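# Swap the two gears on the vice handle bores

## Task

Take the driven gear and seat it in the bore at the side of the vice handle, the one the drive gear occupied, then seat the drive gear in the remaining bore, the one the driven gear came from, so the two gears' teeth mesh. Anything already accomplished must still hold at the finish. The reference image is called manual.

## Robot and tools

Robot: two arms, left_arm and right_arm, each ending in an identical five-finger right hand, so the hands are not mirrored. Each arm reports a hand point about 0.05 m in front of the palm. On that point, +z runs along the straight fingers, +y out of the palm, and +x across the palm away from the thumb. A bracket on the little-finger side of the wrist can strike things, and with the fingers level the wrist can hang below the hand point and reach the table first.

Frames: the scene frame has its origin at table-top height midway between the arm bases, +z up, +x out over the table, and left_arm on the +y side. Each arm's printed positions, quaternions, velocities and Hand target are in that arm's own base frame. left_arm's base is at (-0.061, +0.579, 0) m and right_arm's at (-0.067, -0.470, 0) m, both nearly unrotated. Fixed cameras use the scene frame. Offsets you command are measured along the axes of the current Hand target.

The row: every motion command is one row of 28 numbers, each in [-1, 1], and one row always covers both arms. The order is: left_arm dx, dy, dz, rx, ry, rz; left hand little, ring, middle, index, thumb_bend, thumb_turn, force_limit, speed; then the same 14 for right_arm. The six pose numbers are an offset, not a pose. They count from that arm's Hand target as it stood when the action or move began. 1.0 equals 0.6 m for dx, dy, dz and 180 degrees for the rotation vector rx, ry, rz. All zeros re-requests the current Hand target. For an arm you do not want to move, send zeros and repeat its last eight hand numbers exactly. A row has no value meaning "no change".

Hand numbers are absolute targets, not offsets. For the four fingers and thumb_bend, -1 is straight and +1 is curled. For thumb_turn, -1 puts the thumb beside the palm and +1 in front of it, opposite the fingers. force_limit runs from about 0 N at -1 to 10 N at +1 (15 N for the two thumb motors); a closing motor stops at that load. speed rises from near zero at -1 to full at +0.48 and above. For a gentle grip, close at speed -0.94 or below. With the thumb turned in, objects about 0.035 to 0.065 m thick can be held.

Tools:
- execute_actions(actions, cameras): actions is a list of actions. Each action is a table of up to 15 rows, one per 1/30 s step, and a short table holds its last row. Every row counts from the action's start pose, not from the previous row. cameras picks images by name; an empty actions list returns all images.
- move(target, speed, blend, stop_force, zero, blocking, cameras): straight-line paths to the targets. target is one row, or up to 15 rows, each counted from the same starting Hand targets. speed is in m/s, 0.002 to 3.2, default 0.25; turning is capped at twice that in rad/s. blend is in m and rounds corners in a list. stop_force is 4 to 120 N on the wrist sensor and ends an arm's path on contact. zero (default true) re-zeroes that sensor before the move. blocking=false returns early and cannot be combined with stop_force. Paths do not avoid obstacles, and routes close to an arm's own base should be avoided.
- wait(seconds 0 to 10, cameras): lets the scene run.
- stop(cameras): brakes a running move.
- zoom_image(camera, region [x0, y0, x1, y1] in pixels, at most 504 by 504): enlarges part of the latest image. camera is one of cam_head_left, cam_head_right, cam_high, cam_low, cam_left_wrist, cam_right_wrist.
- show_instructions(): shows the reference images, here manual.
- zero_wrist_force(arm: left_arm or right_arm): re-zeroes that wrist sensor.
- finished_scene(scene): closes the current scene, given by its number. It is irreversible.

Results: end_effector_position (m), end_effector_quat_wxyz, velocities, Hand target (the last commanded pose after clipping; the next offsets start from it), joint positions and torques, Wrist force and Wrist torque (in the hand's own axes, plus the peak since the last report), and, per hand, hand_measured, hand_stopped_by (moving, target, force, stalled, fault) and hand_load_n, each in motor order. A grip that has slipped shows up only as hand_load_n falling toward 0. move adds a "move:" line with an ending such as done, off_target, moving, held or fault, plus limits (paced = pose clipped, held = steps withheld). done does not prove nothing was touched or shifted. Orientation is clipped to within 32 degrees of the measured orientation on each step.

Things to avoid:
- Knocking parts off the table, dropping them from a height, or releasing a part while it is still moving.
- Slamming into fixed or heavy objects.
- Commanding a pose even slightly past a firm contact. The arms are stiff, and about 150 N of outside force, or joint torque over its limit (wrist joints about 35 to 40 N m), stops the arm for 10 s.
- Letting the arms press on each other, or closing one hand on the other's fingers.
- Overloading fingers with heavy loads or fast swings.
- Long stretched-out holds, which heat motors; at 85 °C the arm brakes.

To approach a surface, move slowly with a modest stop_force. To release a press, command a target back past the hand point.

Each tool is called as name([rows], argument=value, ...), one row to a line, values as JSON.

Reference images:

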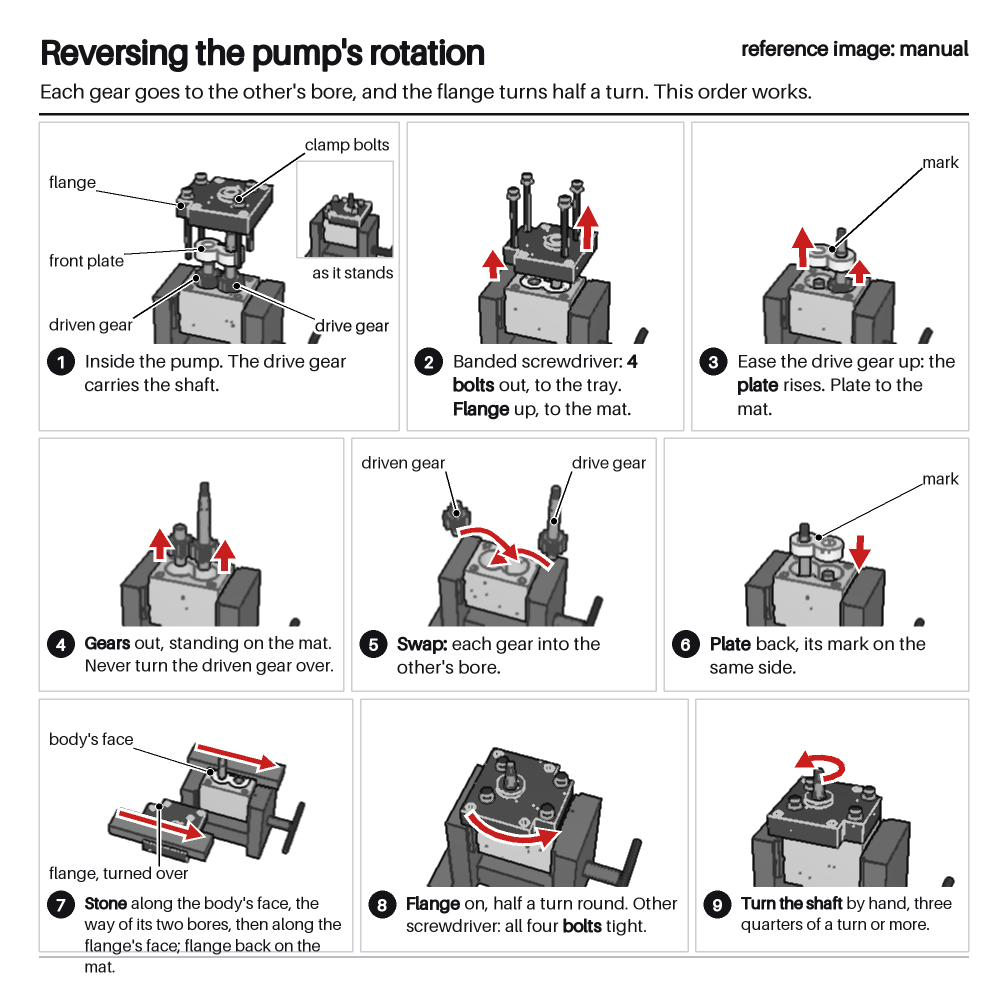

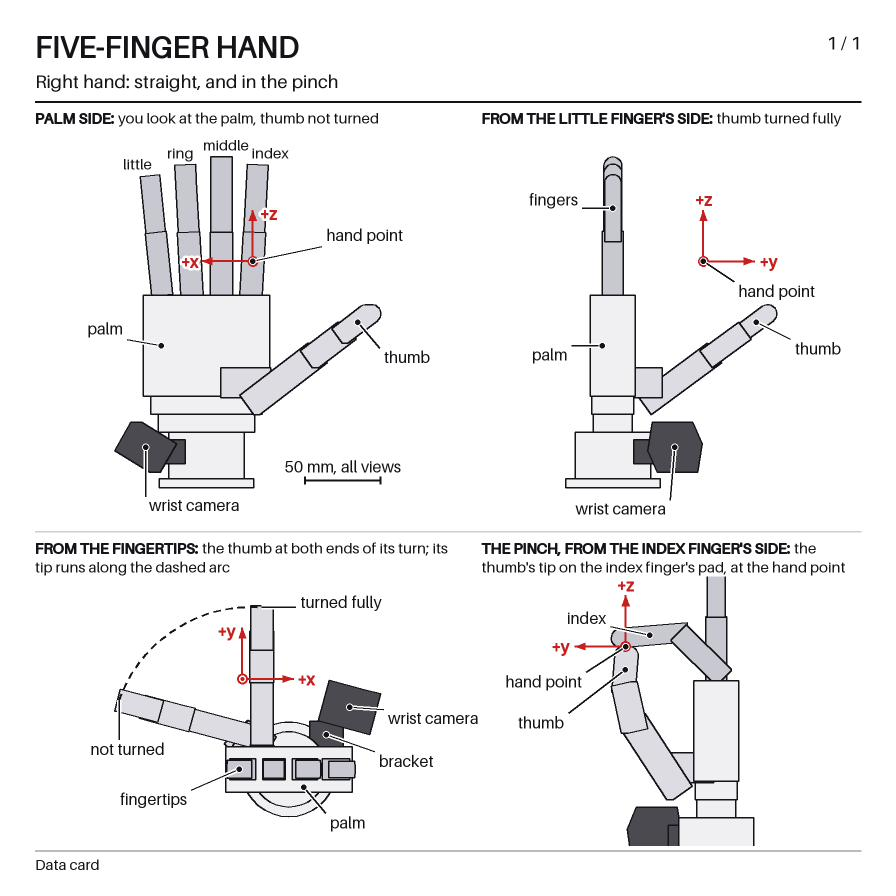

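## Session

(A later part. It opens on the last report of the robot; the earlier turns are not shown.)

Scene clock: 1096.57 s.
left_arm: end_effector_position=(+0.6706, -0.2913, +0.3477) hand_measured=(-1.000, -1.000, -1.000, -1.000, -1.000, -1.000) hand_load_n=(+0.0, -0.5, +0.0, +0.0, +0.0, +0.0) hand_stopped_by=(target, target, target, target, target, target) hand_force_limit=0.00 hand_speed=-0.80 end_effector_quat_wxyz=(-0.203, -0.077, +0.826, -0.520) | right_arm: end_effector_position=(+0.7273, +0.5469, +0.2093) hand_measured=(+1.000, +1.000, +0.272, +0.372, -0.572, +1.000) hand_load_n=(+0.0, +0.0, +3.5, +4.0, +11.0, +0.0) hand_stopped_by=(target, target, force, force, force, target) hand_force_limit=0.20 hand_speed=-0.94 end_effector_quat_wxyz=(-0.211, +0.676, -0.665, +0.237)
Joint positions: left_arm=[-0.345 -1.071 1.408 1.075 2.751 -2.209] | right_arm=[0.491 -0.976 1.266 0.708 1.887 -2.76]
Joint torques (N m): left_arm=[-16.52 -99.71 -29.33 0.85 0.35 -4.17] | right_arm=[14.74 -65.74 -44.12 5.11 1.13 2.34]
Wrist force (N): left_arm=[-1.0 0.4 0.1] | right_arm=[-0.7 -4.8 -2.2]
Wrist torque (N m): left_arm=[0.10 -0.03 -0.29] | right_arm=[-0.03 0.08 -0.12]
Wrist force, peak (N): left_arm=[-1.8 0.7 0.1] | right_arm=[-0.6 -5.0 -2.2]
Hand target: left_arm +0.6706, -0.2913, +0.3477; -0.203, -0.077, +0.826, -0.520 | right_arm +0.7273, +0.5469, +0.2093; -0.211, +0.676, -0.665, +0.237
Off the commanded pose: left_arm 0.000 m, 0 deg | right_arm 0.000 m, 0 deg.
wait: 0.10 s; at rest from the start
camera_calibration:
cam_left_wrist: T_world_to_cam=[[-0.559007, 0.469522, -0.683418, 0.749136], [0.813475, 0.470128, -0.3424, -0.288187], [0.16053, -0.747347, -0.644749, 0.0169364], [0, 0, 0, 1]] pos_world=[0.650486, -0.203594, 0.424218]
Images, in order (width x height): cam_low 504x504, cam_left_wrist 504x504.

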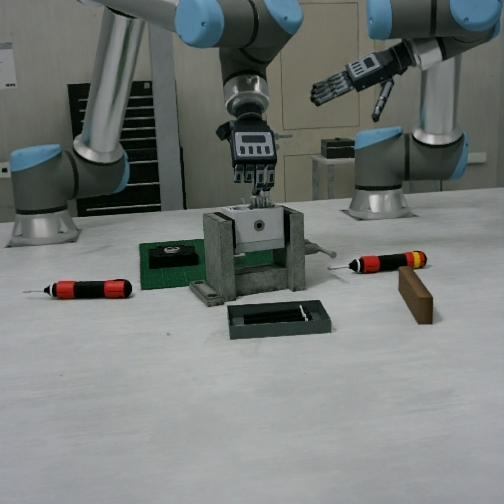

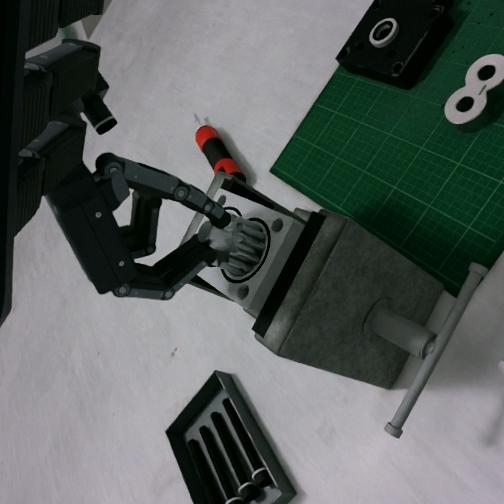

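move(target=[0,0,0,0,0,0,-1,-1,-1,-1,-1,-1,0,-0.8,-0.00036,-0.00228,-0.00248,0,0,0,1,1,0.42,0.48,-0.4,1,0.2,-0.94], speed=0.01)

move(target=[0,0,0,0,0,0,-1,-1,-1,-1,-1,-1,0,-0.8,-0.00027,0.004,0.00532,0,0,0,1,1,0.42,0.48,-0.4,1,0.2,-0.94], speed=0.005, stop_force=4)

move(target=[0,0,0,0,0,0,-1,-1,-1,-1,-1,-1,0,-0.8,-0.00056,-0.00152,-0.00202,0,0,0,1,1,0.42,0.48,-0.4,1,0.2,-0.94], speed=0.01, stop_force=8)

move(target=[0,0,0,0,0,0,-1,-1,-1,-1,-1,-1,0,-0.8,-0.00027,0.004,0.00532,0,0,0,1,1,0.42,0.48,-0.4,1,0.2,-0.94], speed=0.005, stop_force=4)

Scene clock: 1165.83 s.
left_arm: end_effector_position=(+0.6706, -0.2913, +0.3477) hand_measured=(-1.000, -1.000, -1.000, -1.000, -1.000, -1.000) hand_load_n=(+0.0, +0.0, +0.0, +0.0, +0.0, -0.5) hand_stopped_by=(target, target, target, target, target, target) hand_force_limit=0.00 hand_speed=-0.80 end_effector_quat_wxyz=(-0.203, -0.077, +0.826, -0.520) | right_arm: end_effector_position=(+0.7275, +0.5472, +0.2113) hand_measured=(+1.000, +1.000, +0.270, +0.372, -0.572, +1.000) hand_load_n=(+0.0, +0.0, +5.0, +4.5, +11.5, -0.5) hand_stopped_by=(target, target, force, force, force, target) hand_force_limit=0.20 hand_speed=-0.94 end_effector_quat_wxyz=(-0.211, +0.676, -0.665, +0.237)
Joint positions: left_arm=[-0.345 -1.071 1.408 1.075 2.751 -2.209] | right_arm=[0.491 -0.977 1.263 0.711 1.887 -2.76]
Joint torques (N m): left_arm=[-17.35 -100.82 -29.89 0.96 0.44 -4.15] | right_arm=[14.14 -88.77 -49.45 5.25 1.23 2.28]
Wrist force (N): left_arm=[-1.2 0.1 0.1] | right_arm=[-0.7 1.9 2.1]
Wrist torque (N m): left_arm=[0.06 0.00 -0.31] | right_arm=[0.09 0.01 -0.05]
Wrist force, peak (N): left_arm=[-1.4 0.7 0.5] | right_arm=[-0.6 -5.1 -2.4]
Hand target: left_arm +0.6706, -0.2913, +0.3477; -0.203, -0.077, +0.826, -0.520 | right_arm +0.7275, +0.5472, +0.2113; -0.211, +0.676, -0.665, +0.237
Off the commanded pose: left_arm 0.000 m, 0 deg | right_arm 0.000 m, 0 deg.
move: done

Scene clock: 1167.40 s.
left_arm: end_effector_position=(+0.6706, -0.2913, +0.3477) hand_measured=(-1.000, -1.000, -1.000, -1.000, -1.000, -1.000) hand_load_n=(+0.0, +0.0, +0.0, +0.0, +0.0, +0.0) hand_stopped_by=(target, target, target, target, target, target) hand_force_limit=0.00 hand_speed=-0.80 end_effector_quat_wxyz=(-0.203, -0.077, +0.826, -0.520) | right_arm: end_effector_position=(+0.7275, +0.5472, +0.2098) hand_measured=(+1.000, +1.000, +0.270, +0.372, -0.572, +1.000) hand_load_n=(+0.0, +0.5, +3.5, +3.0, +12.5, -1.5) hand_stopped_by=(target, target, force, force, force, target) hand_force_limit=0.20 hand_speed=-0.94 end_effector_quat_wxyz=(-0.211, +0.676, -0.665, +0.237)
Joint positions: left_arm=[-0.345 -1.071 1.408 1.075 2.751 -2.209] | right_arm=[0.491 -0.976 1.265 0.709 1.887 -2.76]
Joint torques (N m): left_arm=[-16.48 -99.34 -30.16 0.82 0.37 -4.21] | right_arm=[13.12 -85.75 -48.98 3.44 1.03 2.39]
Wrist force (N): left_arm=[-1.1 0.1 -0.1] | right_arm=[1.6 0.9 -3.0]
Wrist torque (N m): left_arm=[0.06 -0.01 -0.31] | right_arm=[-0.02 0.02 -0.08]
Wrist force, peak (N): left_arm=[-1.4 0.6 0.5] | right_arm=[1.7 0.7 -4.9]
Hand target: left_arm +0.6706, -0.2913, +0.3477; -0.203, -0.077, +0.826, -0.520 | right_arm +0.7275, +0.5472, +0.2098; -0.211, +0.676, -0.665, +0.237 (not the last commanded pose)
Off the commanded pose: left_arm 0.000 m, 0 deg | right_arm 0.002 m, 0 deg.
move: contact (right_arm)

Scene clock: 1168.57 s.
left_arm: end_effector_position=(+0.6706, -0.2913, +0.3477) hand_measured=(-1.000, -1.000, -1.000, -1.000, -1.000, -1.000) hand_load_n=(+0.0, +0.0, +0.0, -0.5, +0.0, +0.0) hand_stopped_by=(target, target, target, target, target, target) hand_force_limit=0.00 hand_speed=-0.80 end_effector_quat_wxyz=(-0.203, -0.077, +0.826, -0.520) | right_arm: end_effector_position=(+0.7275, +0.5476, +0.2113) hand_measured=(+1.000, +1.000, +0.270, +0.372, -0.572, +1.000) hand_load_n=(+0.0, +0.0, +4.5, +5.0, +11.5, -0.5) hand_stopped_by=(target, target, force, force, force, target) hand_force_limit=0.20 hand_speed=-0.94 end_effector_quat_wxyz=(-0.211, +0.676, -0.665, +0.237)
Joint positions: left_arm=[-0.345 -1.071 1.408 1.075 2.751 -2.209] | right_arm=[0.491 -0.976 1.262 0.712 1.887 -2.759]
Joint torques (N m): left_arm=[-14.95 -100.05 -29.22 0.75 0.38 -4.21] | right_arm=[14.29 -90.46 -50.27 5.24 1.37 2.65]
Wrist force (N): left_arm=[-0.9 0.6 0.5] | right_arm=[-0.7 2.0 2.2]
Wrist torque (N m): left_arm=[0.10 -0.06 -0.28] | right_arm=[0.10 0.00 -0.04]
Wrist force, peak (N): left_arm=[-1.8 -0.1 -0.2] | right_arm=[1.4 1.1 -3.4]
Hand target: left_arm +0.6706, -0.2913, +0.3477; -0.203, -0.077, +0.826, -0.520 | right_arm +0.7275, +0.5476, +0.2113; -0.211, +0.676, -0.665, +0.237
Off the commanded pose: left_arm 0.000 m, 0 deg | right_arm 0.000 m, 0 deg.
move: done

Scene clock: 1170.03 s.
left_arm: end_effector_position=(+0.6706, -0.2913, +0.3477) hand_measured=(-1.000, -1.000, -1.000, -1.000, -1.000, -1.000) hand_load_n=(+0.0, +0.0, +0.0, +0.0, +0.0, +0.0) hand_stopped_by=(target, target, target, target, target, target) hand_force_limit=0.00 hand_speed=-0.80 end_effector_quat_wxyz=(-0.203, -0.077, +0.826, -0.520) | right_arm: end_effector_position=(+0.7275, +0.5476, +0.2100) hand_measured=(+1.000, +1.000, +0.270, +0.372, -0.572, +1.000) hand_load_n=(+0.0, +0.0, +3.5, +2.5, +12.5, -1.5) hand_stopped_by=(target, target, force, force, force, target) hand_force_limit=0.20 hand_speed=-0.94 end_effector_quat_wxyz=(-0.211, +0.676, -0.665, +0.237)
Joint positions: left_arm=[-0.345 -1.071 1.408 1.075 2.751 -2.209] | right_arm=[0.491 -0.976 1.264 0.71 1.887 -2.759]
Joint torques (N m): left_arm=[-18.54 -99.67 -29.53 0.87 0.43 -4.1] | right_arm=[12.15 -86.92 -48.28 3.56 1.01 2.64]
Wrist force (N): left_arm=[-1.2 0.5 0.3] | right_arm=[1.7 0.8 -3.3]
Wrist torque (N m): left_arm=[0.09 -0.01 -0.31] | right_arm=[-0.02 0.02 -0.08]
Wrist force, peak (N): left_arm=[-1.5 0.4 0.4] | right_arm=[2.0 0.6 -5.2]
Hand target: left_arm +0.6706, -0.2913, +0.3477; -0.203, -0.077, +0.826, -0.520 | right_arm +0.7275, +0.5476, +0.2100; -0.211, +0.676, -0.665, +0.237 (not the last commanded pose)
Off the commanded pose: left_arm 0.000 m, 0 deg | right_arm 0.003 m, 0 deg.
move: contact (right_arm)

move(target=[0,0,0,0,0,0,-1,-1,-1,-1,-1,-1,0,-0.8,0.00143,-0.0014,-0.00201,0,0,0,1,1,0.42,0.48,-0.4,1,0.2,-0.94], speed=0.01)

move(target=[0,0,0,0,0,0,-1,-1,-1,-1,-1,-1,0,-0.8,-0.00027,0.004,0.00532,0,0,0,1,1,0.42,0.48,-0.4,1,0.2,-0.94], speed=0.005, stop_force=4)

move(target=[0,0,0,0,0,0,-1,-1,-1,-1,-1,-1,0,-0.8,0.00077,-0.00155,-0.00193,0,0,0,1,1,0.42,0.48,-0.4,1,0.2,-0.94], speed=0.01, stop_force=8)

move(target=[0,0,0,0,0,0,-1,-1,-1,-1,-1,-1,0,-0.8,-0.00027,0.004,0.00532,0,0,0,1,1,0.42,0.48,-0.4,1,0.2,-0.94], speed=0.005, stop_force=4)

Scene clock: 1190.77 s.
left_arm: end_effector_position=(+0.6706, -0.2913, +0.3477) hand_measured=(-1.000, -1.000, -1.000, -1.000, -1.000, -1.000) hand_load_n=(+0.0, +0.0, +0.0, -0.5, +0.0, +0.0) hand_stopped_by=(target, target, target, target, target, target) hand_force_limit=0.00 hand_speed=-0.80 end_effector_quat_wxyz=(-0.203, -0.077, +0.826, -0.520) | right_arm: end_effector_position=(+0.7274, +0.5469, +0.2115) hand_measured=(+1.000, +1.000, +0.270, +0.372, -0.572, +1.000) hand_load_n=(+0.0, +0.0, +4.5, +4.5, +11.5, +0.0) hand_stopped_by=(target, target, force, force, force, target) hand_force_limit=0.20 hand_speed=-0.94 end_effector_quat_wxyz=(-0.211, +0.676, -0.665, +0.237)
Joint positions: left_arm=[-0.345 -1.071 1.408 1.075 2.751 -2.209] | right_arm=[0.491 -0.977 1.264 0.711 1.887 -2.76]
Joint torques (N m): left_arm=[-17.64 -99.22 -29.65 0.89 0.69 -4.34] | right_arm=[-14.02 -89.54 -48.65 5.01 -0.77 -1.67]
Wrist force (N): left_arm=[-0.8 0.4 0.2] | right_arm=[-1.2 2.0 2.3]
Wrist torque (N m): left_arm=[0.09 -0.06 -0.28] | right_arm=[0.09 0.07 -0.07]
Wrist force, peak (N): left_arm=[-1.4 0.7 1.1] | right_arm=[1.8 1.0 -3.6]
Hand target: left_arm +0.6706, -0.2913, +0.3477; -0.203, -0.077, +0.826, -0.520 | right_arm +0.7274, +0.5468, +0.2115; -0.211, +0.676, -0.665, +0.237
Off the commanded pose: left_arm 0.000 m, 0 deg | right_arm 0.000 m, 0 deg.
move: done

Scene clock: 1192.47 s.
left_arm: end_effector_position=(+0.6706, -0.2913, +0.3477) hand_measured=(-1.000, -1.000, -1.000, -1.000, -1.000, -1.000) hand_load_n=(+0.0, +0.0, +0.0, -0.5, +0.0, +0.0) hand_stopped_by=(target, target, target, target, target, target) hand_force_limit=0.00 hand_speed=-0.80 end_effector_quat_wxyz=(-0.203, -0.077, +0.826, -0.520) | right_arm: end_effector_position=(+0.7275, +0.5469, +0.2096) hand_measured=(+1.000, +1.000, +0.270, +0.372, -0.572, +1.000) hand_load_n=(+0.0, +0.0, +4.0, +3.5, +11.5, -0.5) hand_stopped_by=(target, target, force, force, force, target) hand_force_limit=0.20 hand_speed=-0.94 end_effector_quat_wxyz=(-0.211, +0.676, -0.665, +0.237)
Joint positions: left_arm=[-0.345 -1.071 1.408 1.075 2.751 -2.209] | right_arm=[0.491 -0.976 1.266 0.708 1.887 -2.76]
Joint torques (N m): left_arm=[-16.68 -99.4 -29.56 0.87 0.57 -4.21] | right_arm=[-13.97 -87.29 -48.5 4.54 -0.82 -1.48]
Wrist force (N): left_arm=[-1.2 -0.1 0.5] | right_arm=[0.2 -0.3 -2.4]
Wrist torque (N m): left_arm=[0.00 -0.01 -0.32] | right_arm=[0.02 0.04 -0.07]
Wrist force, peak (N): left_arm=[-1.8 0.0 0.6] | right_arm=[-0.4 -2.7 -3.9]
Hand target: left_arm +0.6706, -0.2913, +0.3477; -0.203, -0.077, +0.826, -0.520 | right_arm +0.7275, +0.5469, +0.2096; -0.211, +0.676, -0.665, +0.237 (not the last commanded pose)
Off the commanded pose: left_arm 0.000 m, 0 deg | right_arm 0.002 m, 0 deg.
move: contact (right_arm)

Scene clock: 1193.63 s.
left_arm: end_effector_position=(+0.6706, -0.2913, +0.3477) hand_measured=(-1.000, -1.000, -1.000, -1.000, -1.000, -1.000) hand_load_n=(+0.0, +0.0, +0.0, +0.0, +0.0, +0.0) hand_stopped_by=(target, target, target, target, target, target) hand_force_limit=0.00 hand_speed=-0.80 end_effector_quat_wxyz=(-0.203, -0.077, +0.826, -0.520) | right_arm: end_effector_position=(+0.7275, +0.5465, +0.2111) hand_measured=(+1.000, +1.000, +0.270, +0.372, -0.572, +1.000) hand_load_n=(+0.0, +0.0, +4.5, +4.5, +11.5, -0.5) hand_stopped_by=(target, target, force, force, force, target) hand_force_limit=0.20 hand_speed=-0.94 end_effector_quat_wxyz=(-0.211, +0.676, -0.665, +0.237)
Joint positions: left_arm=[-0.345 -1.071 1.408 1.075 2.751 -2.209] | right_arm=[0.49 -0.978 1.265 0.71 1.887 -2.761]
Joint torques (N m): left_arm=[-18.28 -99.25 -29.72 0.71 0.44 -4.19] | right_arm=[-14.78 -89.48 -50.41 5.23 -1.17 -1.69]
Wrist force (N): left_arm=[-1.0 0.1 -0.2] | right_arm=[-0.7 2.2 2.3]
Wrist torque (N m): left_arm=[0.07 -0.02 -0.30] | right_arm=[0.13 -0.01 -0.03]
Wrist force, peak (N): left_arm=[-1.6 0.4 0.2] | right_arm=[-0.8 2.4 2.1]
Hand target: left_arm +0.6706, -0.2913, +0.3477; -0.203, -0.077, +0.826, -0.520 | right_arm +0.7275, +0.5465, +0.2111; -0.211, +0.676, -0.665, +0.237
Off the commanded pose: left_arm 0.000 m, 0 deg | right_arm 0.000 m, 0 deg.
move: done

Scene clock: 1195.23 s.
left_arm: end_effector_position=(+0.6706, -0.2913, +0.3477) hand_measured=(-1.000, -1.000, -1.000, -1.000, -1.000, -1.000) hand_load_n=(-0.5, +0.0, +0.0, +0.0, +0.0, +0.0) hand_stopped_by=(target, target, target, target, target, target) hand_force_limit=0.00 hand_speed=-0.80 end_effector_quat_wxyz=(-0.203, -0.077, +0.826, -0.520) | right_arm: end_effector_position=(+0.7275, +0.5465, +0.2096) hand_measured=(+1.000, +1.000, +0.270, +0.372, -0.572, +1.000) hand_load_n=(+0.0, +0.0, +4.0, +4.5, +11.0, +0.0) hand_stopped_by=(target, target, force, force, force, target) hand_force_limit=0.20 hand_speed=-0.94 end_effector_quat_wxyz=(-0.211, +0.676, -0.665, +0.237)
Joint positions: left_arm=[-0.345 -1.071 1.408 1.075 2.751 -2.209] | right_arm=[0.49 -0.977 1.266 0.708 1.887 -2.761]
Joint torques (N m): left_arm=[-16.99 -100.82 -29.52 0.77 0.52 -4.04] | right_arm=[-13.39 -86.64 -46.9 5.93 -1.08 -1.35]
Wrist force (N): left_arm=[-1.2 0.0 0.8] | right_arm=[-1.5 -2.0 0.5]
Wrist torque (N m): left_arm=[0.00 -0.02 -0.32] | right_arm=[0.02 0.04 -0.07]
Wrist force, peak (N): left_arm=[-1.7 0.5 0.3] | right_arm=[-2.1 -4.8 -1.0]
Hand target: left_arm +0.6706, -0.2913, +0.3477; -0.203, -0.077, +0.826, -0.520 | right_arm +0.7275, +0.5465, +0.2096; -0.211, +0.676, -0.665, +0.237 (not the last commanded pose)
Off the commanded pose: left_arm 0.000 m, 0 deg | right_arm 0.002 m, 0 deg.
move: contact (right_arm)

move(target=[0,0,0,0,0,0,-1,-1,-1,-1,-1,-1,0,-0.8,-0.00048,-0.00142,-0.00209,0,0,0,1,1,0.42,0.48,-0.4,1,0.2,-0.94], speed=0.01)

move(target=[0,0,0,0,0,0,-1,-1,-1,-1,-1,-1,0,-0.8,-0.00027,0.004,0.00532,0,0,0,1,1,0.42,0.48,-0.4,1,0.2,-0.94], speed=0.005, stop_force=10, cameras=["cam_left_wrist", "cam_right_wrist"])

zoom_image(camera="cam_right_wrist", region=[344, 80, 504, 320])

Scene clock: 1236.83 s.
left_arm: end_effector_position=(+0.6706, -0.2913, +0.3477) hand_measured=(-1.000, -1.000, -1.000, -1.000, -1.000, -1.000) hand_load_n=(+0.0, +0.0, +0.0, +0.0, +0.0, +0.0) hand_stopped_by=(target, target, target, target, target, target) hand_force_limit=0.00 hand_speed=-0.80 end_effector_quat_wxyz=(-0.203, -0.077, +0.826, -0.520) | right_arm: end_effector_position=(+0.7275, +0.5468, +0.2110) hand_measured=(+1.000, +1.000, +0.270, +0.372, -0.572, +1.000) hand_load_n=(+0.0, +0.0, +4.5, +5.0, +11.5, -0.5) hand_stopped_by=(target, target, force, force, force, target) hand_force_limit=0.20 hand_speed=-0.94 end_effector_quat_wxyz=(-0.211, +0.676, -0.665, +0.237)
Joint positions: left_arm=[-0.345 -1.071 1.408 1.075 2.751 -2.209] | right_arm=[0.491 -0.977 1.264 0.71 1.887 -2.76]
Joint torques (N m): left_arm=[-17.09 -99.81 -29.94 0.78 0.61 -4.16] | right_arm=[14.37 -90.13 -50.51 5.29 1.16 2.38]
Wrist force (N): left_arm=[-1.5 0.3 0.3] | right_arm=[-0.7 1.7 2.1]
Wrist torque (N m): left_arm=[0.07 0.04 -0.33] | right_arm=[0.07 0.00 -0.04]
Wrist force, peak (N): left_arm=[-1.7 0.3 0.5] | right_arm=[-0.7 2.0 2.3]
Hand target: left_arm +0.6706, -0.2913, +0.3477; -0.203, -0.077, +0.826, -0.520 | right_arm +0.7275, +0.5468, +0.2111; -0.211, +0.676, -0.665, +0.237
Off the commanded pose: left_arm 0.000 m, 0 deg | right_arm 0.000 m, 0 deg.
move: done

Scene clock: 1238.50 s.
left_arm: end_effector_position=(+0.6706, -0.2913, +0.3477) hand_measured=(-1.000, -1.000, -1.000, -1.000, -1.000, -1.000) hand_load_n=(+0.0, +0.0, +0.0, +0.0, +0.0, +0.0) hand_stopped_by=(target, target, target, target, target, target) hand_force_limit=0.00 hand_speed=-0.80 end_effector_quat_wxyz=(-0.203, -0.077, +0.826, -0.520) | right_arm: end_effector_position=(+0.7275, +0.5468, +0.2092) hand_measured=(+1.000, +1.000, +0.270, +0.372, -0.572, +1.000) hand_load_n=(+0.0, +0.0, +2.5, +3.0, +12.0, -0.5) hand_stopped_by=(target, target, force, force, force, target) hand_force_limit=0.20 hand_speed=-0.94 end_effector_quat_wxyz=(-0.211, +0.676, -0.665, +0.237)
Joint positions: left_arm=[-0.345 -1.071 1.408 1.075 2.751 -2.209] | right_arm=[0.491 -0.976 1.266 0.707 1.887 -2.76]
Joint torques (N m): left_arm=[-15.99 -98.7 -30.05 0.67 0.79 -4.16] | right_arm=[14.19 -85.1 -46.47 4.73 1.26 2.26]
Wrist force (N): left_arm=[-1.2 0.4 0.4] | right_arm=[1.0 -2.1 -3.8]
Wrist torque (N m): left_arm=[0.08 -0.01 -0.31] | right_arm=[-0.02 0.07 -0.11]
Wrist force, peak (N): left_arm=[-1.4 0.6 0.8] | right_arm=[0.4 -5.2 -6.0]
Hand target: left_arm +0.6706, -0.2913, +0.3477; -0.203, -0.077, +0.826, -0.520 | right_arm +0.7275, +0.5468, +0.2092; -0.211, +0.676, -0.665, +0.237 (not the last commanded pose)
Off the commanded pose: left_arm 0.000 m, 0 deg | right_arm 0.002 m, 0 deg.
move: contact (right_arm)
camera_calibration:
cam_left_wrist: T_world_to_cam=[[-0.559007, 0.469522, -0.683418, 0.749136], [0.813475, 0.470128, -0.3424, -0.288187], [0.16053, -0.747347, -0.644749, 0.0169364], [0, 0, 0, 1]] pos_world=[0.650486, -0.203594, 0.424218]
cam_right_wrist: T_world_to_cam=[[-0.777686, -0.251012, -0.576366, 0.828318], [-0.476638, 0.833234, 0.280244, -0.168399], [0.409903, 0.49266, -0.767636, -0.295491], [0, 0, 0, 1]] pos_world=[0.685029, 0.49381, 0.297778]
Images, in order (width x height): cam_left_wrist 504x504, cam_right_wrist 504x504.

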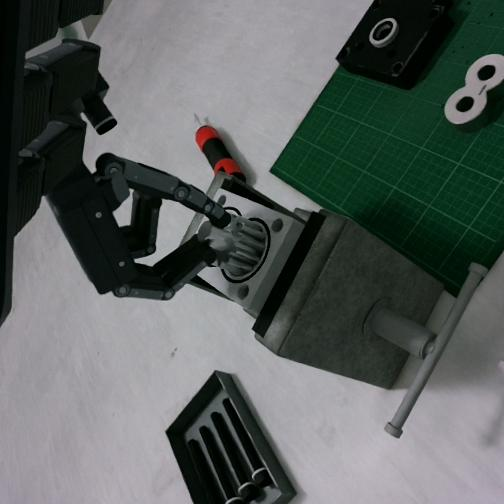

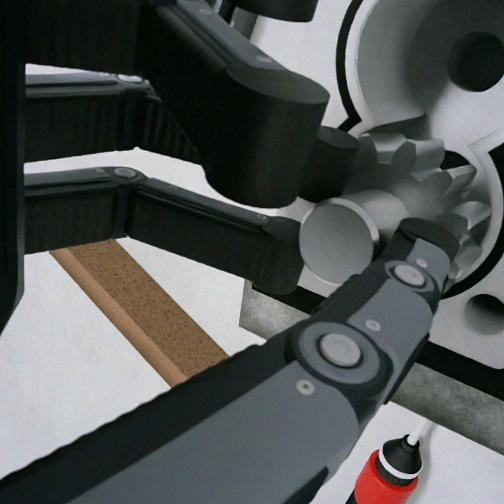

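Scaled by 2.100.

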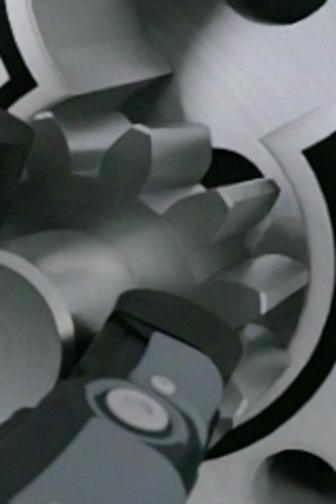

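zoom_image(camera="cam_right_wrist", region=[404, 120, 504, 220])

zoom_image(camera="cam_right_wrist", region=[404, 200, 504, 300])

zoom_image(camera="cam_right_wrist", region=[334, 40, 434, 140])

Scaled by 5.040.

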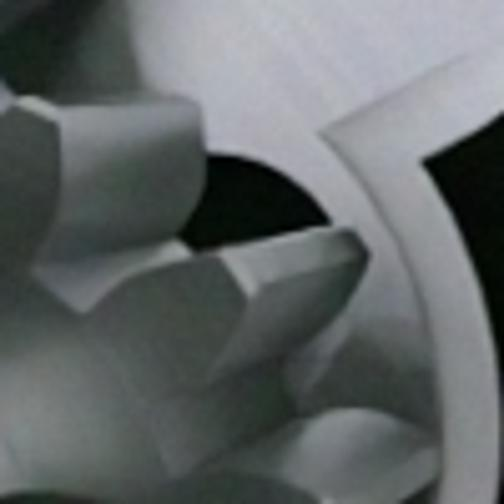

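Scaled by 5.040.

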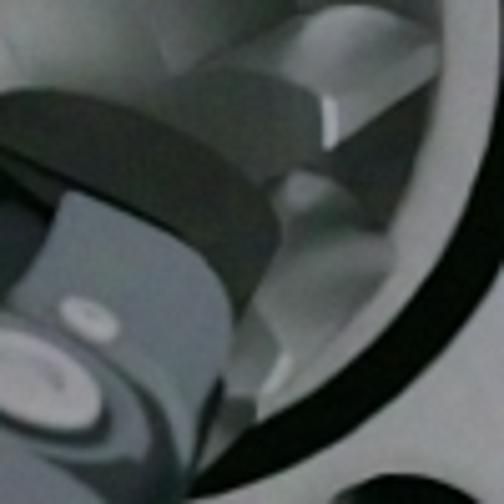

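Scaled by 5.040.

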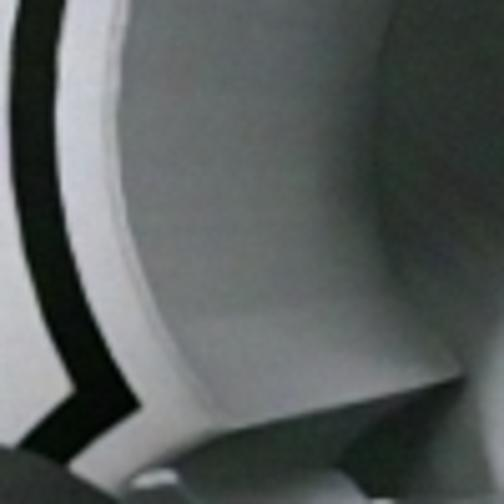

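move(target=[0,0,0,0,0,0,-1,-1,-1,-1,-1,-1,0,-0.8,0.0002,-0.0046,-0.0017,0,0,0,1,1,0.42,0.48,-0.4,1,0.2,-0.94], speed=0.01)

move(target=[0,0,0,0,0,0,-1,-1,-1,-1,-1,-1,0,-0.8,-0.00027,0.005,0.00665,0,0,0,1,1,0.42,0.48,-0.4,1,0.2,-0.94], speed=0.005, stop_force=4, cameras=["cam_left_wrist", "cam_right_wrist"])

zoom_image(camera="cam_right_wrist", region=[404, 120, 504, 300])

zoom_image(camera="cam_left_wrist", region=[200, 200, 280, 290])

Scene clock: 1422.60 s.
left_arm: end_effector_position=(+0.6706, -0.2913, +0.3477) hand_measured=(-1.000, -1.000, -1.000, -1.000, -1.000, -1.000) hand_load_n=(+0.0, +0.0, +0.0, +0.0, +0.0, -0.5) hand_stopped_by=(target, target, target, target, target, target) hand_force_limit=0.00 hand_speed=-0.80 end_effector_quat_wxyz=(-0.203, -0.077, +0.826, -0.520) | right_arm: end_effector_position=(+0.7290, +0.5468, +0.2116) hand_measured=(+1.000, +1.000, +0.270, +0.372, -0.572, +1.000) hand_load_n=(+0.0, +0.0, +4.5, +4.5, +11.5, -0.5) hand_stopped_by=(target, target, force, force, force, target) hand_force_limit=0.20 hand_speed=-0.94 end_effector_quat_wxyz=(-0.211, +0.676, -0.665, +0.237)
Joint positions: left_arm=[-0.345 -1.071 1.408 1.075 2.751 -2.209] | right_arm=[0.49 -0.976 1.261 0.712 1.886 -2.761]
Joint torques (N m): left_arm=[-16.91 -99.11 -30.84 1.09 0.71 -4.2] | right_arm=[-15.8 -71.44 -50.09 5.77 -1.2 -1.61]
Wrist force (N): left_arm=[-1.2 0.2 -0.1] | right_arm=[-1.0 2.1 2.1]
Wrist torque (N m): left_arm=[0.08 0.00 -0.32] | right_arm=[0.12 0.05 -0.05]
Wrist force, peak (N): left_arm=[-1.7 0.7 0.4] | right_arm=[0.9 -2.4 -4.1]
Hand target: left_arm +0.6706, -0.2913, +0.3477; -0.203, -0.077, +0.826, -0.520 | right_arm +0.7291, +0.5468, +0.2116; -0.211, +0.676, -0.665, +0.237
Off the commanded pose: left_arm 0.000 m, 0 deg | right_arm 0.000 m, 0 deg.
move: done

Scene clock: 1424.27 s.
left_arm: end_effector_position=(+0.6706, -0.2913, +0.3477) hand_measured=(-1.000, -1.000, -1.000, -1.000, -1.000, -1.000) hand_load_n=(+0.0, -0.5, +0.0, +0.0, +0.0, -0.5) hand_stopped_by=(target, target, target, target, target, target) hand_force_limit=0.00 hand_speed=-0.80 end_effector_quat_wxyz=(-0.203, -0.077, +0.826, -0.520) | right_arm: end_effector_position=(+0.7291, +0.5468, +0.2097) hand_measured=(+1.000, +1.000, +0.270, +0.372, -0.572, +1.000) hand_load_n=(+0.0, +0.0, +3.0, +3.0, +12.0, -0.5) hand_stopped_by=(target, target, force, force, force, target) hand_force_limit=0.20 hand_speed=-0.94 end_effector_quat_wxyz=(-0.211, +0.676, -0.665, +0.237)
Joint positions: left_arm=[-0.345 -1.071 1.408 1.075 2.751 -2.209] | right_arm=[0.49 -0.975 1.262 0.709 1.886 -2.761]
Joint torques (N m): left_arm=[-17.25 -97.67 -30.76 0.77 0.72 -4.09] | right_arm=[-14.26 -87.06 -49.07 3.65 -1.12 -1.44]
Wrist force (N): left_arm=[-1.4 0.4 0.0] | right_arm=[0.9 0.7 -3.1]
Wrist torque (N m): left_arm=[0.12 0.03 -0.32] | right_arm=[-0.03 0.06 -0.08]
Wrist force, peak (N): left_arm=[-1.6 0.6 0.0] | right_arm=[1.6 0.7 -4.4]
Hand target: left_arm +0.6706, -0.2913, +0.3477; -0.203, -0.077, +0.826, -0.520 | right_arm +0.7291, +0.5468, +0.2097; -0.211, +0.676, -0.665, +0.237 (not the last commanded pose)
Off the commanded pose: left_arm 0.000 m, 0 deg | right_arm 0.003 m, 0 deg.
move: contact (right_arm)
camera_calibration:
cam_left_wrist: T_world_to_cam=[[-0.559007, 0.469522, -0.683418, 0.749136], [0.813475, 0.470128, -0.3424, -0.288187], [0.16053, -0.747347, -0.644749, 0.0169364], [0, 0, 0, 1]] pos_world=[0.650486, -0.203594, 0.424218]
cam_right_wrist: T_world_to_cam=[[-0.777654, -0.250973, -0.576426, 0.829861], [-0.476618, 0.833258, 0.280207, -0.167736], [0.409987, 0.492639, -0.767604, -0.295694], [0, 0, 0, 1]] pos_world=[0.68663, 0.49371, 0.298378]
Images, in order (width x height): cam_left_wrist 504x504, cam_right_wrist 504x504.

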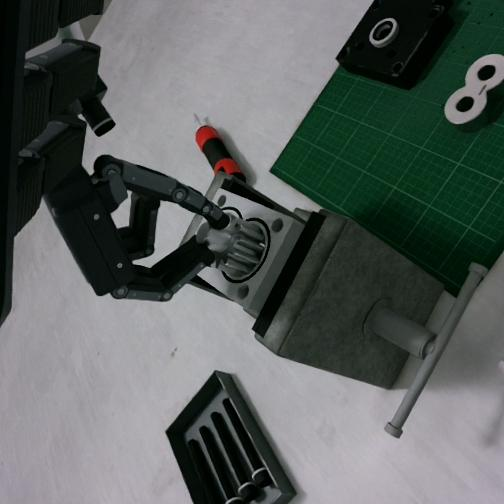

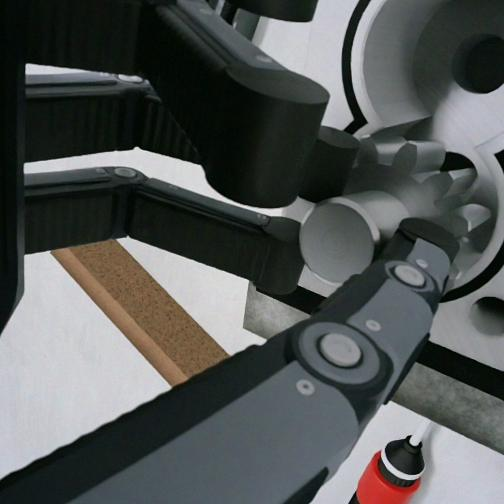

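Scaled by 2.800.

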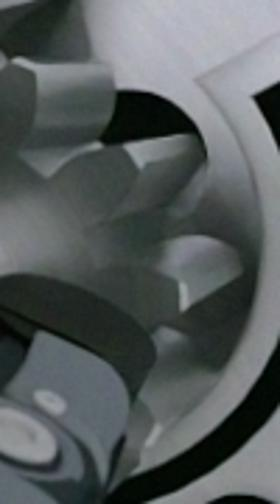

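Scaled by 5.600.

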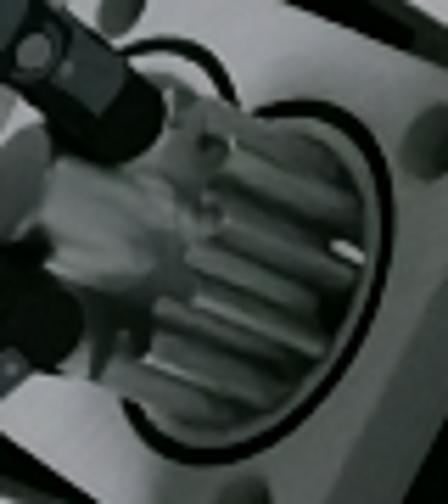

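move(target=[0,0,0,0,0,0,-1,-1,-1,-1,-1,-1,0,-0.8,0.00102,0.00012,-0.00317,0,0,0,1,1,0.42,0.48,-0.4,1,0.2,-0.94], speed=0.01)

move(target=[0,0,0,0,0,0,-1,-1,-1,-1,-1,-1,0,-0.8,-0.00027,0.004,0.00532,0,0,0,1,1,0.42,0.48,-0.4,1,0.2,-0.94], speed=0.005, stop_force=4)

move(target=[0,0,0,0,0,0,-1,-1,-1,-1,-1,-1,0,-0.8,0.00093,-0.00175,-0.00177,0,0,0,1,1,0.42,0.48,-0.4,1,0.2,-0.94], speed=0.01, stop_force=8)

move(target=[0,0,0,0,0,0,-1,-1,-1,-1,-1,-1,0,-0.8,-0.00027,0.004,0.00532,0,0,0,1,1,0.42,0.48,-0.4,1,0.2,-0.94], speed=0.005, stop_force=4)

move(target=[0,0,0,0,0,0,-1,-1,-1,-1,-1,-1,0,-0.8,0.00093,-0.00175,-0.00177,0,0,0,1,1,0.42,0.48,-0.4,1,0.2,-0.94], speed=0.01, stop_force=8)

move(target=[0,0,0,0,0,0,-1,-1,-1,-1,-1,-1,0,-0.8,-0.00027,0.004,0.00532,0,0,0,1,1,0.42,0.48,-0.4,1,0.2,-0.94], speed=0.005, stop_force=4, cameras=["cam_left_wrist", "cam_right_wrist"])

Scene clock: 1479.13 s.
left_arm: end_effector_position=(+0.6706, -0.2913, +0.3477) hand_measured=(-1.000, -1.000, -1.000, -1.000, -1.000, -1.000) hand_load_n=(+0.0, +0.0, +0.0, -0.5, +0.0, -0.5) hand_stopped_by=(target, target, target, target, target, target) hand_force_limit=0.00 hand_speed=-0.80 end_effector_quat_wxyz=(-0.203, -0.077, +0.826, -0.520) | right_arm: end_effector_position=(+0.7280, +0.5462, +0.2112) hand_measured=(+1.000, +1.000, +0.270, +0.372, -0.572, +1.000) hand_load_n=(+0.0, +0.0, +4.0, +4.5, +11.5, -0.5) hand_stopped_by=(target, target, force, force, force, target) hand_force_limit=0.20 hand_speed=-0.94 end_effector_quat_wxyz=(-0.211, +0.676, -0.665, +0.237)
Joint positions: left_arm=[-0.345 -1.071 1.408 1.075 2.751 -2.209] | right_arm=[0.49 -0.978 1.264 0.71 1.886 -2.761]
Joint torques (N m): left_arm=[-17.45 -98.59 -30.76 0.58 0.65 -4.01] | right_arm=[10.29 -90.42 -32.25 5.08 1.03 2.45]
Wrist force (N): left_arm=[-1.2 0.3 0.2] | right_arm=[-1.0 2.1 2.2]
Wrist torque (N m): left_arm=[0.08 0.00 -0.31] | right_arm=[0.13 0.04 -0.05]
Wrist force, peak (N): left_arm=[-1.6 0.3 0.4] | right_arm=[1.0 1.0 -3.2]
Hand target: left_arm +0.6706, -0.2913, +0.3477; -0.203, -0.077, +0.826, -0.520 | right_arm +0.7279, +0.5463, +0.2112; -0.211, +0.676, -0.665, +0.237
Off the commanded pose: left_arm 0.000 m, 0 deg | right_arm 0.000 m, 0 deg.
move: done

Scene clock: 1480.87 s.
left_arm: end_effector_position=(+0.6706, -0.2913, +0.3477) hand_measured=(-1.000, -1.000, -1.000, -1.000, -1.000, -1.000) hand_load_n=(+0.0, -0.5, +0.0, +0.0, +0.0, +0.0) hand_stopped_by=(target, target, target, target, target, target) hand_force_limit=0.00 hand_speed=-0.80 end_effector_quat_wxyz=(-0.203, -0.077, +0.826, -0.520) | right_arm: end_effector_position=(+0.7279, +0.5462, +0.2092) hand_measured=(+1.000, +1.000, +0.270, +0.372, -0.572, +1.000) hand_load_n=(+0.0, +0.0, +3.5, +3.0, +12.0, -1.0) hand_stopped_by=(target, target, force, force, force, target) hand_force_limit=0.20 hand_speed=-0.94 end_effector_quat_wxyz=(-0.211, +0.676, -0.665, +0.237)
Joint positions: left_arm=[-0.345 -1.071 1.408 1.075 2.751 -2.209] | right_arm=[0.49 -0.977 1.267 0.707 1.886 -2.761]
Joint torques (N m): left_arm=[-16.74 -98.4 -30.95 1.02 0.77 -4.02] | right_arm=[12.63 -86.57 -48.41 4.23 1.26 2.52]
Wrist force (N): left_arm=[-1.2 0.5 0.2] | right_arm=[0.8 0.2 -2.8]
Wrist torque (N m): left_arm=[0.11 0.00 -0.31] | right_arm=[-0.01 0.06 -0.09]
Wrist force, peak (N): left_arm=[-1.5 0.8 0.4] | right_arm=[0.7 -1.9 -4.5]
Hand target: left_arm +0.6706, -0.2913, +0.3477; -0.203, -0.077, +0.826, -0.520 | right_arm +0.7279, +0.5462, +0.2092; -0.211, +0.676, -0.665, +0.237 (not the last commanded pose)
Off the commanded pose: left_arm 0.000 m, 0 deg | right_arm 0.002 m, 0 deg.
move: contact (right_arm)

Scene clock: 1482.03 s.
left_arm: end_effector_position=(+0.6706, -0.2913, +0.3477) hand_measured=(-1.000, -1.000, -1.000, -1.000, -1.000, -1.000) hand_load_n=(+0.0, +0.0, +0.0, +0.0, +0.0, +0.0) hand_stopped_by=(target, target, target, target, target, target) hand_force_limit=0.00 hand_speed=-0.80 end_effector_quat_wxyz=(-0.203, -0.077, +0.826, -0.520) | right_arm: end_effector_position=(+0.7281, +0.5457, +0.2107) hand_measured=(+1.000, +1.000, +0.270, +0.372, -0.572, +1.000) hand_load_n=(+0.0, +0.0, +4.5, +4.5, +11.5, -0.5) hand_stopped_by=(target, target, force, force, force, target) hand_force_limit=0.20 hand_speed=-0.94 end_effector_quat_wxyz=(-0.211, +0.676, -0.665, +0.237)
Joint positions: left_arm=[-0.345 -1.071 1.408 1.075 2.751 -2.209] | right_arm=[0.489 -0.978 1.265 0.709 1.886 -2.762]
Joint torques (N m): left_arm=[-15.93 -98.67 -30.86 0.81 1.06 -3.98] | right_arm=[-14.69 -88.76 -50.37 5.18 -1.1 -1.58]
Wrist force (N): left_arm=[-1.2 -0.2 0.2] | right_arm=[-0.7 1.9 2.2]
Wrist torque (N m): left_arm=[0.01 -0.01 -0.32] | right_arm=[0.09 0.00 -0.04]
Wrist force, peak (N): left_arm=[-1.6 0.1 0.4] | right_arm=[-0.7 2.1 2.3]
Hand target: left_arm +0.6706, -0.2913, +0.3477; -0.203, -0.077, +0.826, -0.520 | right_arm +0.7281, +0.5457, +0.2107; -0.211, +0.676, -0.665, +0.237
Off the commanded pose: left_arm 0.000 m, 0 deg | right_arm 0.000 m, 0 deg.
move: done

Scene clock: 1483.67 s.
left_arm: end_effector_position=(+0.6706, -0.2913, +0.3477) hand_measured=(-1.000, -1.000, -1.000, -1.000, -1.000, -1.000) hand_load_n=(-0.5, -0.5, +0.0, +0.0, +0.0, +0.0) hand_stopped_by=(target, target, target, target, target, target) hand_force_limit=0.00 hand_speed=-0.80 end_effector_quat_wxyz=(-0.203, -0.077, +0.826, -0.520) | right_arm: end_effector_position=(+0.7281, +0.5458, +0.2090) hand_measured=(+1.000, +1.000, +0.270, +0.372, -0.572, +1.000) hand_load_n=(+0.5, +0.0, +4.0, +4.5, +11.0, +0.0) hand_stopped_by=(target, target, force, force, force, target) hand_force_limit=0.20 hand_speed=-0.94 end_effector_quat_wxyz=(-0.211, +0.676, -0.665, +0.237)
Joint positions: left_arm=[-0.345 -1.071 1.408 1.075 2.751 -2.209] | right_arm=[0.489 -0.977 1.267 0.706 1.886 -2.762]
Joint torques (N m): left_arm=[-16.25 -99.58 -30.84 0.77 0.65 -3.96] | right_arm=[-12.6 -87.63 -47.02 5.72 -1.12 -1.62]
Wrist force (N): left_arm=[-1.1 0.1 0.0] | right_arm=[-1.5 -1.8 0.6]
Wrist torque (N m): left_arm=[0.06 -0.02 -0.31] | right_arm=[0.04 0.03 -0.06]
Wrist force, peak (N): left_arm=[-1.7 0.3 0.6] | right_arm=[-2.1 -4.5 -1.3]
Hand target: left_arm +0.6706, -0.2913, +0.3477; -0.203, -0.077, +0.826, -0.520 | right_arm +0.7281, +0.5458, +0.2090; -0.211, +0.676, -0.665, +0.237 (not the last commanded pose)
Off the commanded pose: left_arm 0.000 m, 0 deg | right_arm 0.002 m, 0 deg.
move: contact (right_arm)

Scene clock: 1484.83 s.
left_arm: end_effector_position=(+0.6706, -0.2913, +0.3477) hand_measured=(-1.000, -1.000, -1.000, -1.000, -1.000, -1.000) hand_load_n=(+0.0, +0.0, +0.0, +0.0, +0.0, +0.0) hand_stopped_by=(target, target, target, target, target, target) hand_force_limit=0.00 hand_speed=-0.80 end_effector_quat_wxyz=(-0.203, -0.077, +0.826, -0.520) | right_arm: end_effector_position=(+0.7283, +0.5453, +0.2105) hand_measured=(+1.000, +1.000, +0.270, +0.372, -0.572, +1.000) hand_load_n=(+0.0, +0.0, +4.0, +4.5, +11.5, -0.5) hand_stopped_by=(target, target, force, force, force, target) hand_force_limit=0.20 hand_speed=-0.94 end_effector_quat_wxyz=(-0.211, +0.676, -0.665, +0.237)
Joint positions: left_arm=[-0.345 -1.071 1.408 1.075 2.751 -2.209] | right_arm=[0.488 -0.978 1.266 0.708 1.886 -2.762]
Joint torques (N m): left_arm=[-16.97 -98.96 -30.86 1.02 0.61 -4.17] | right_arm=[-14.04 -90.08 -49.97 5.02 -1.09 -1.81]
Wrist force (N): left_arm=[-1.3 0.6 0.4] | right_arm=[-0.6 1.8 2.1]
Wrist torque (N m): left_arm=[0.11 0.00 -0.30] | right_arm=[0.08 -0.01 -0.03]
Wrist force, peak (N): left_arm=[-1.8 0.1 0.5] | right_arm=[-0.7 2.1 2.5]
Hand target: left_arm +0.6706, -0.2913, +0.3477; -0.203, -0.077, +0.826, -0.520 | right_arm +0.7283, +0.5453, +0.2105; -0.211, +0.676, -0.665, +0.237
Off the commanded pose: left_arm 0.000 m, 0 deg | right_arm 0.000 m, 0 deg.
move: done

Scene clock: 1486.43 s.
left_arm: end_effector_position=(+0.6706, -0.2913, +0.3477) hand_measured=(-1.000, -1.000, -1.000, -1.000, -1.000, -1.000) hand_load_n=(+0.0, +0.0, +0.0, +0.0, +0.0, +0.0) hand_stopped_by=(target, target, target, target, target, target) hand_force_limit=0.00 hand_speed=-0.80 end_effector_quat_wxyz=(-0.203, -0.077, +0.826, -0.520) | right_arm: end_effector_position=(+0.7284, +0.5453, +0.2089) hand_measured=(+1.000, +1.000, +0.270, +0.372, -0.572, +1.000) hand_load_n=(+0.0, +0.0, +4.5, +4.5, +10.5, +0.0) hand_stopped_by=(target, target, force, force, force, target) hand_force_limit=0.20 hand_speed=-0.94 end_effector_quat_wxyz=(-0.211, +0.676, -0.665, +0.238)
Joint positions: left_arm=[-0.345 -1.071 1.408 1.075 2.751 -2.209] | right_arm=[0.488 -0.977 1.268 0.705 1.886 -2.762]
Joint torques (N m): left_arm=[-16.95 -98.84 -30.75 0.76 0.61 -4.34] | right_arm=[-12.91 -86.75 -46.44 5.81 -1.1 -1.54]
Wrist force (N): left_arm=[-1.0 0.8 0.3] | right_arm=[-1.7 -2.4 0.1]
Wrist torque (N m): left_arm=[0.16 -0.04 -0.28] | right_arm=[0.01 0.05 -0.08]
Wrist force, peak (N): left_arm=[-1.5 0.8 -0.2] | right_arm=[-1.9 -4.9 -1.6]
Hand target: left_arm +0.6706, -0.2913, +0.3477; -0.203, -0.077, +0.826, -0.520 | right_arm +0.7284, +0.5453, +0.2089; -0.211, +0.676, -0.665, +0.238 (not the last commanded pose)
Off the commanded pose: left_arm 0.000 m, 0 deg | right_arm 0.002 m, 0 deg.
move: contact (right_arm)
camera_calibration:
cam_left_wrist: T_world_to_cam=[[-0.559007, 0.469522, -0.683418, 0.749136], [0.813475, 0.470128, -0.3424, -0.288187], [0.16053, -0.747347, -0.644749, 0.0169364], [0, 0, 0, 1]] pos_world=[0.650486, -0.203594, 0.424218]
cam_right_wrist: T_world_to_cam=[[-0.777497, -0.250888, -0.576674, 0.828405], [-0.476694, 0.833217, 0.2802, -0.166521], [0.410196, 0.492752, -0.767421, -0.295536], [0, 0, 0, 1]] pos_world=[0.685931, 0.492211, 0.297579]
Images, in order (width x height): cam_left_wrist 504x504, cam_right_wrist 504x504.

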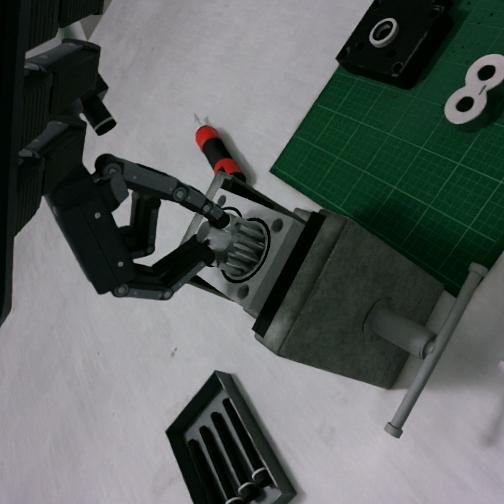

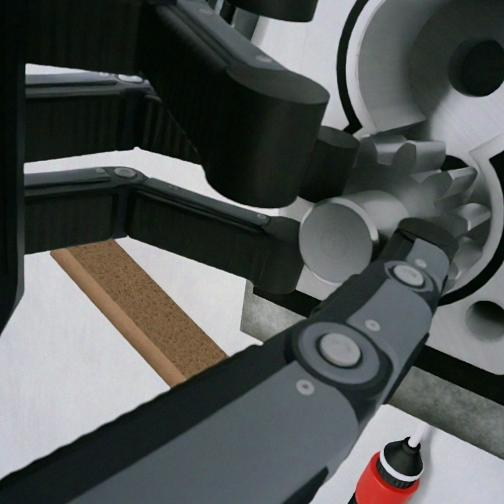

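zoom_image(camera="cam_right_wrist", region=[404, 120, 504, 300])

zoom_image(camera="cam_left_wrist", region=[200, 200, 280, 290])

Scaled by 2.800.

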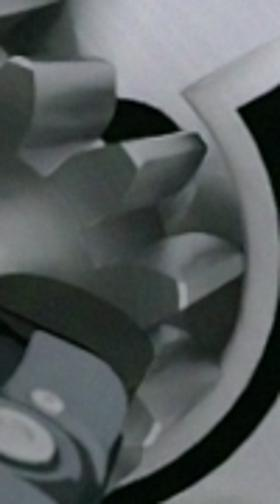

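Scaled by 5.600.

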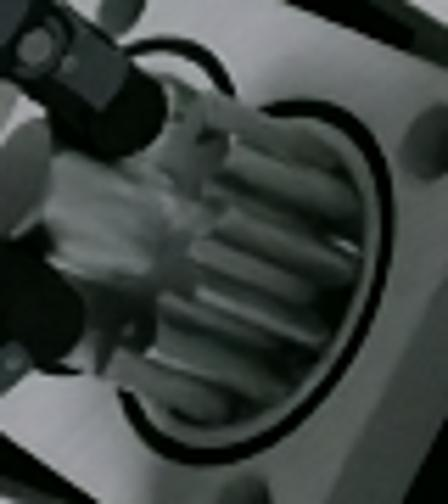

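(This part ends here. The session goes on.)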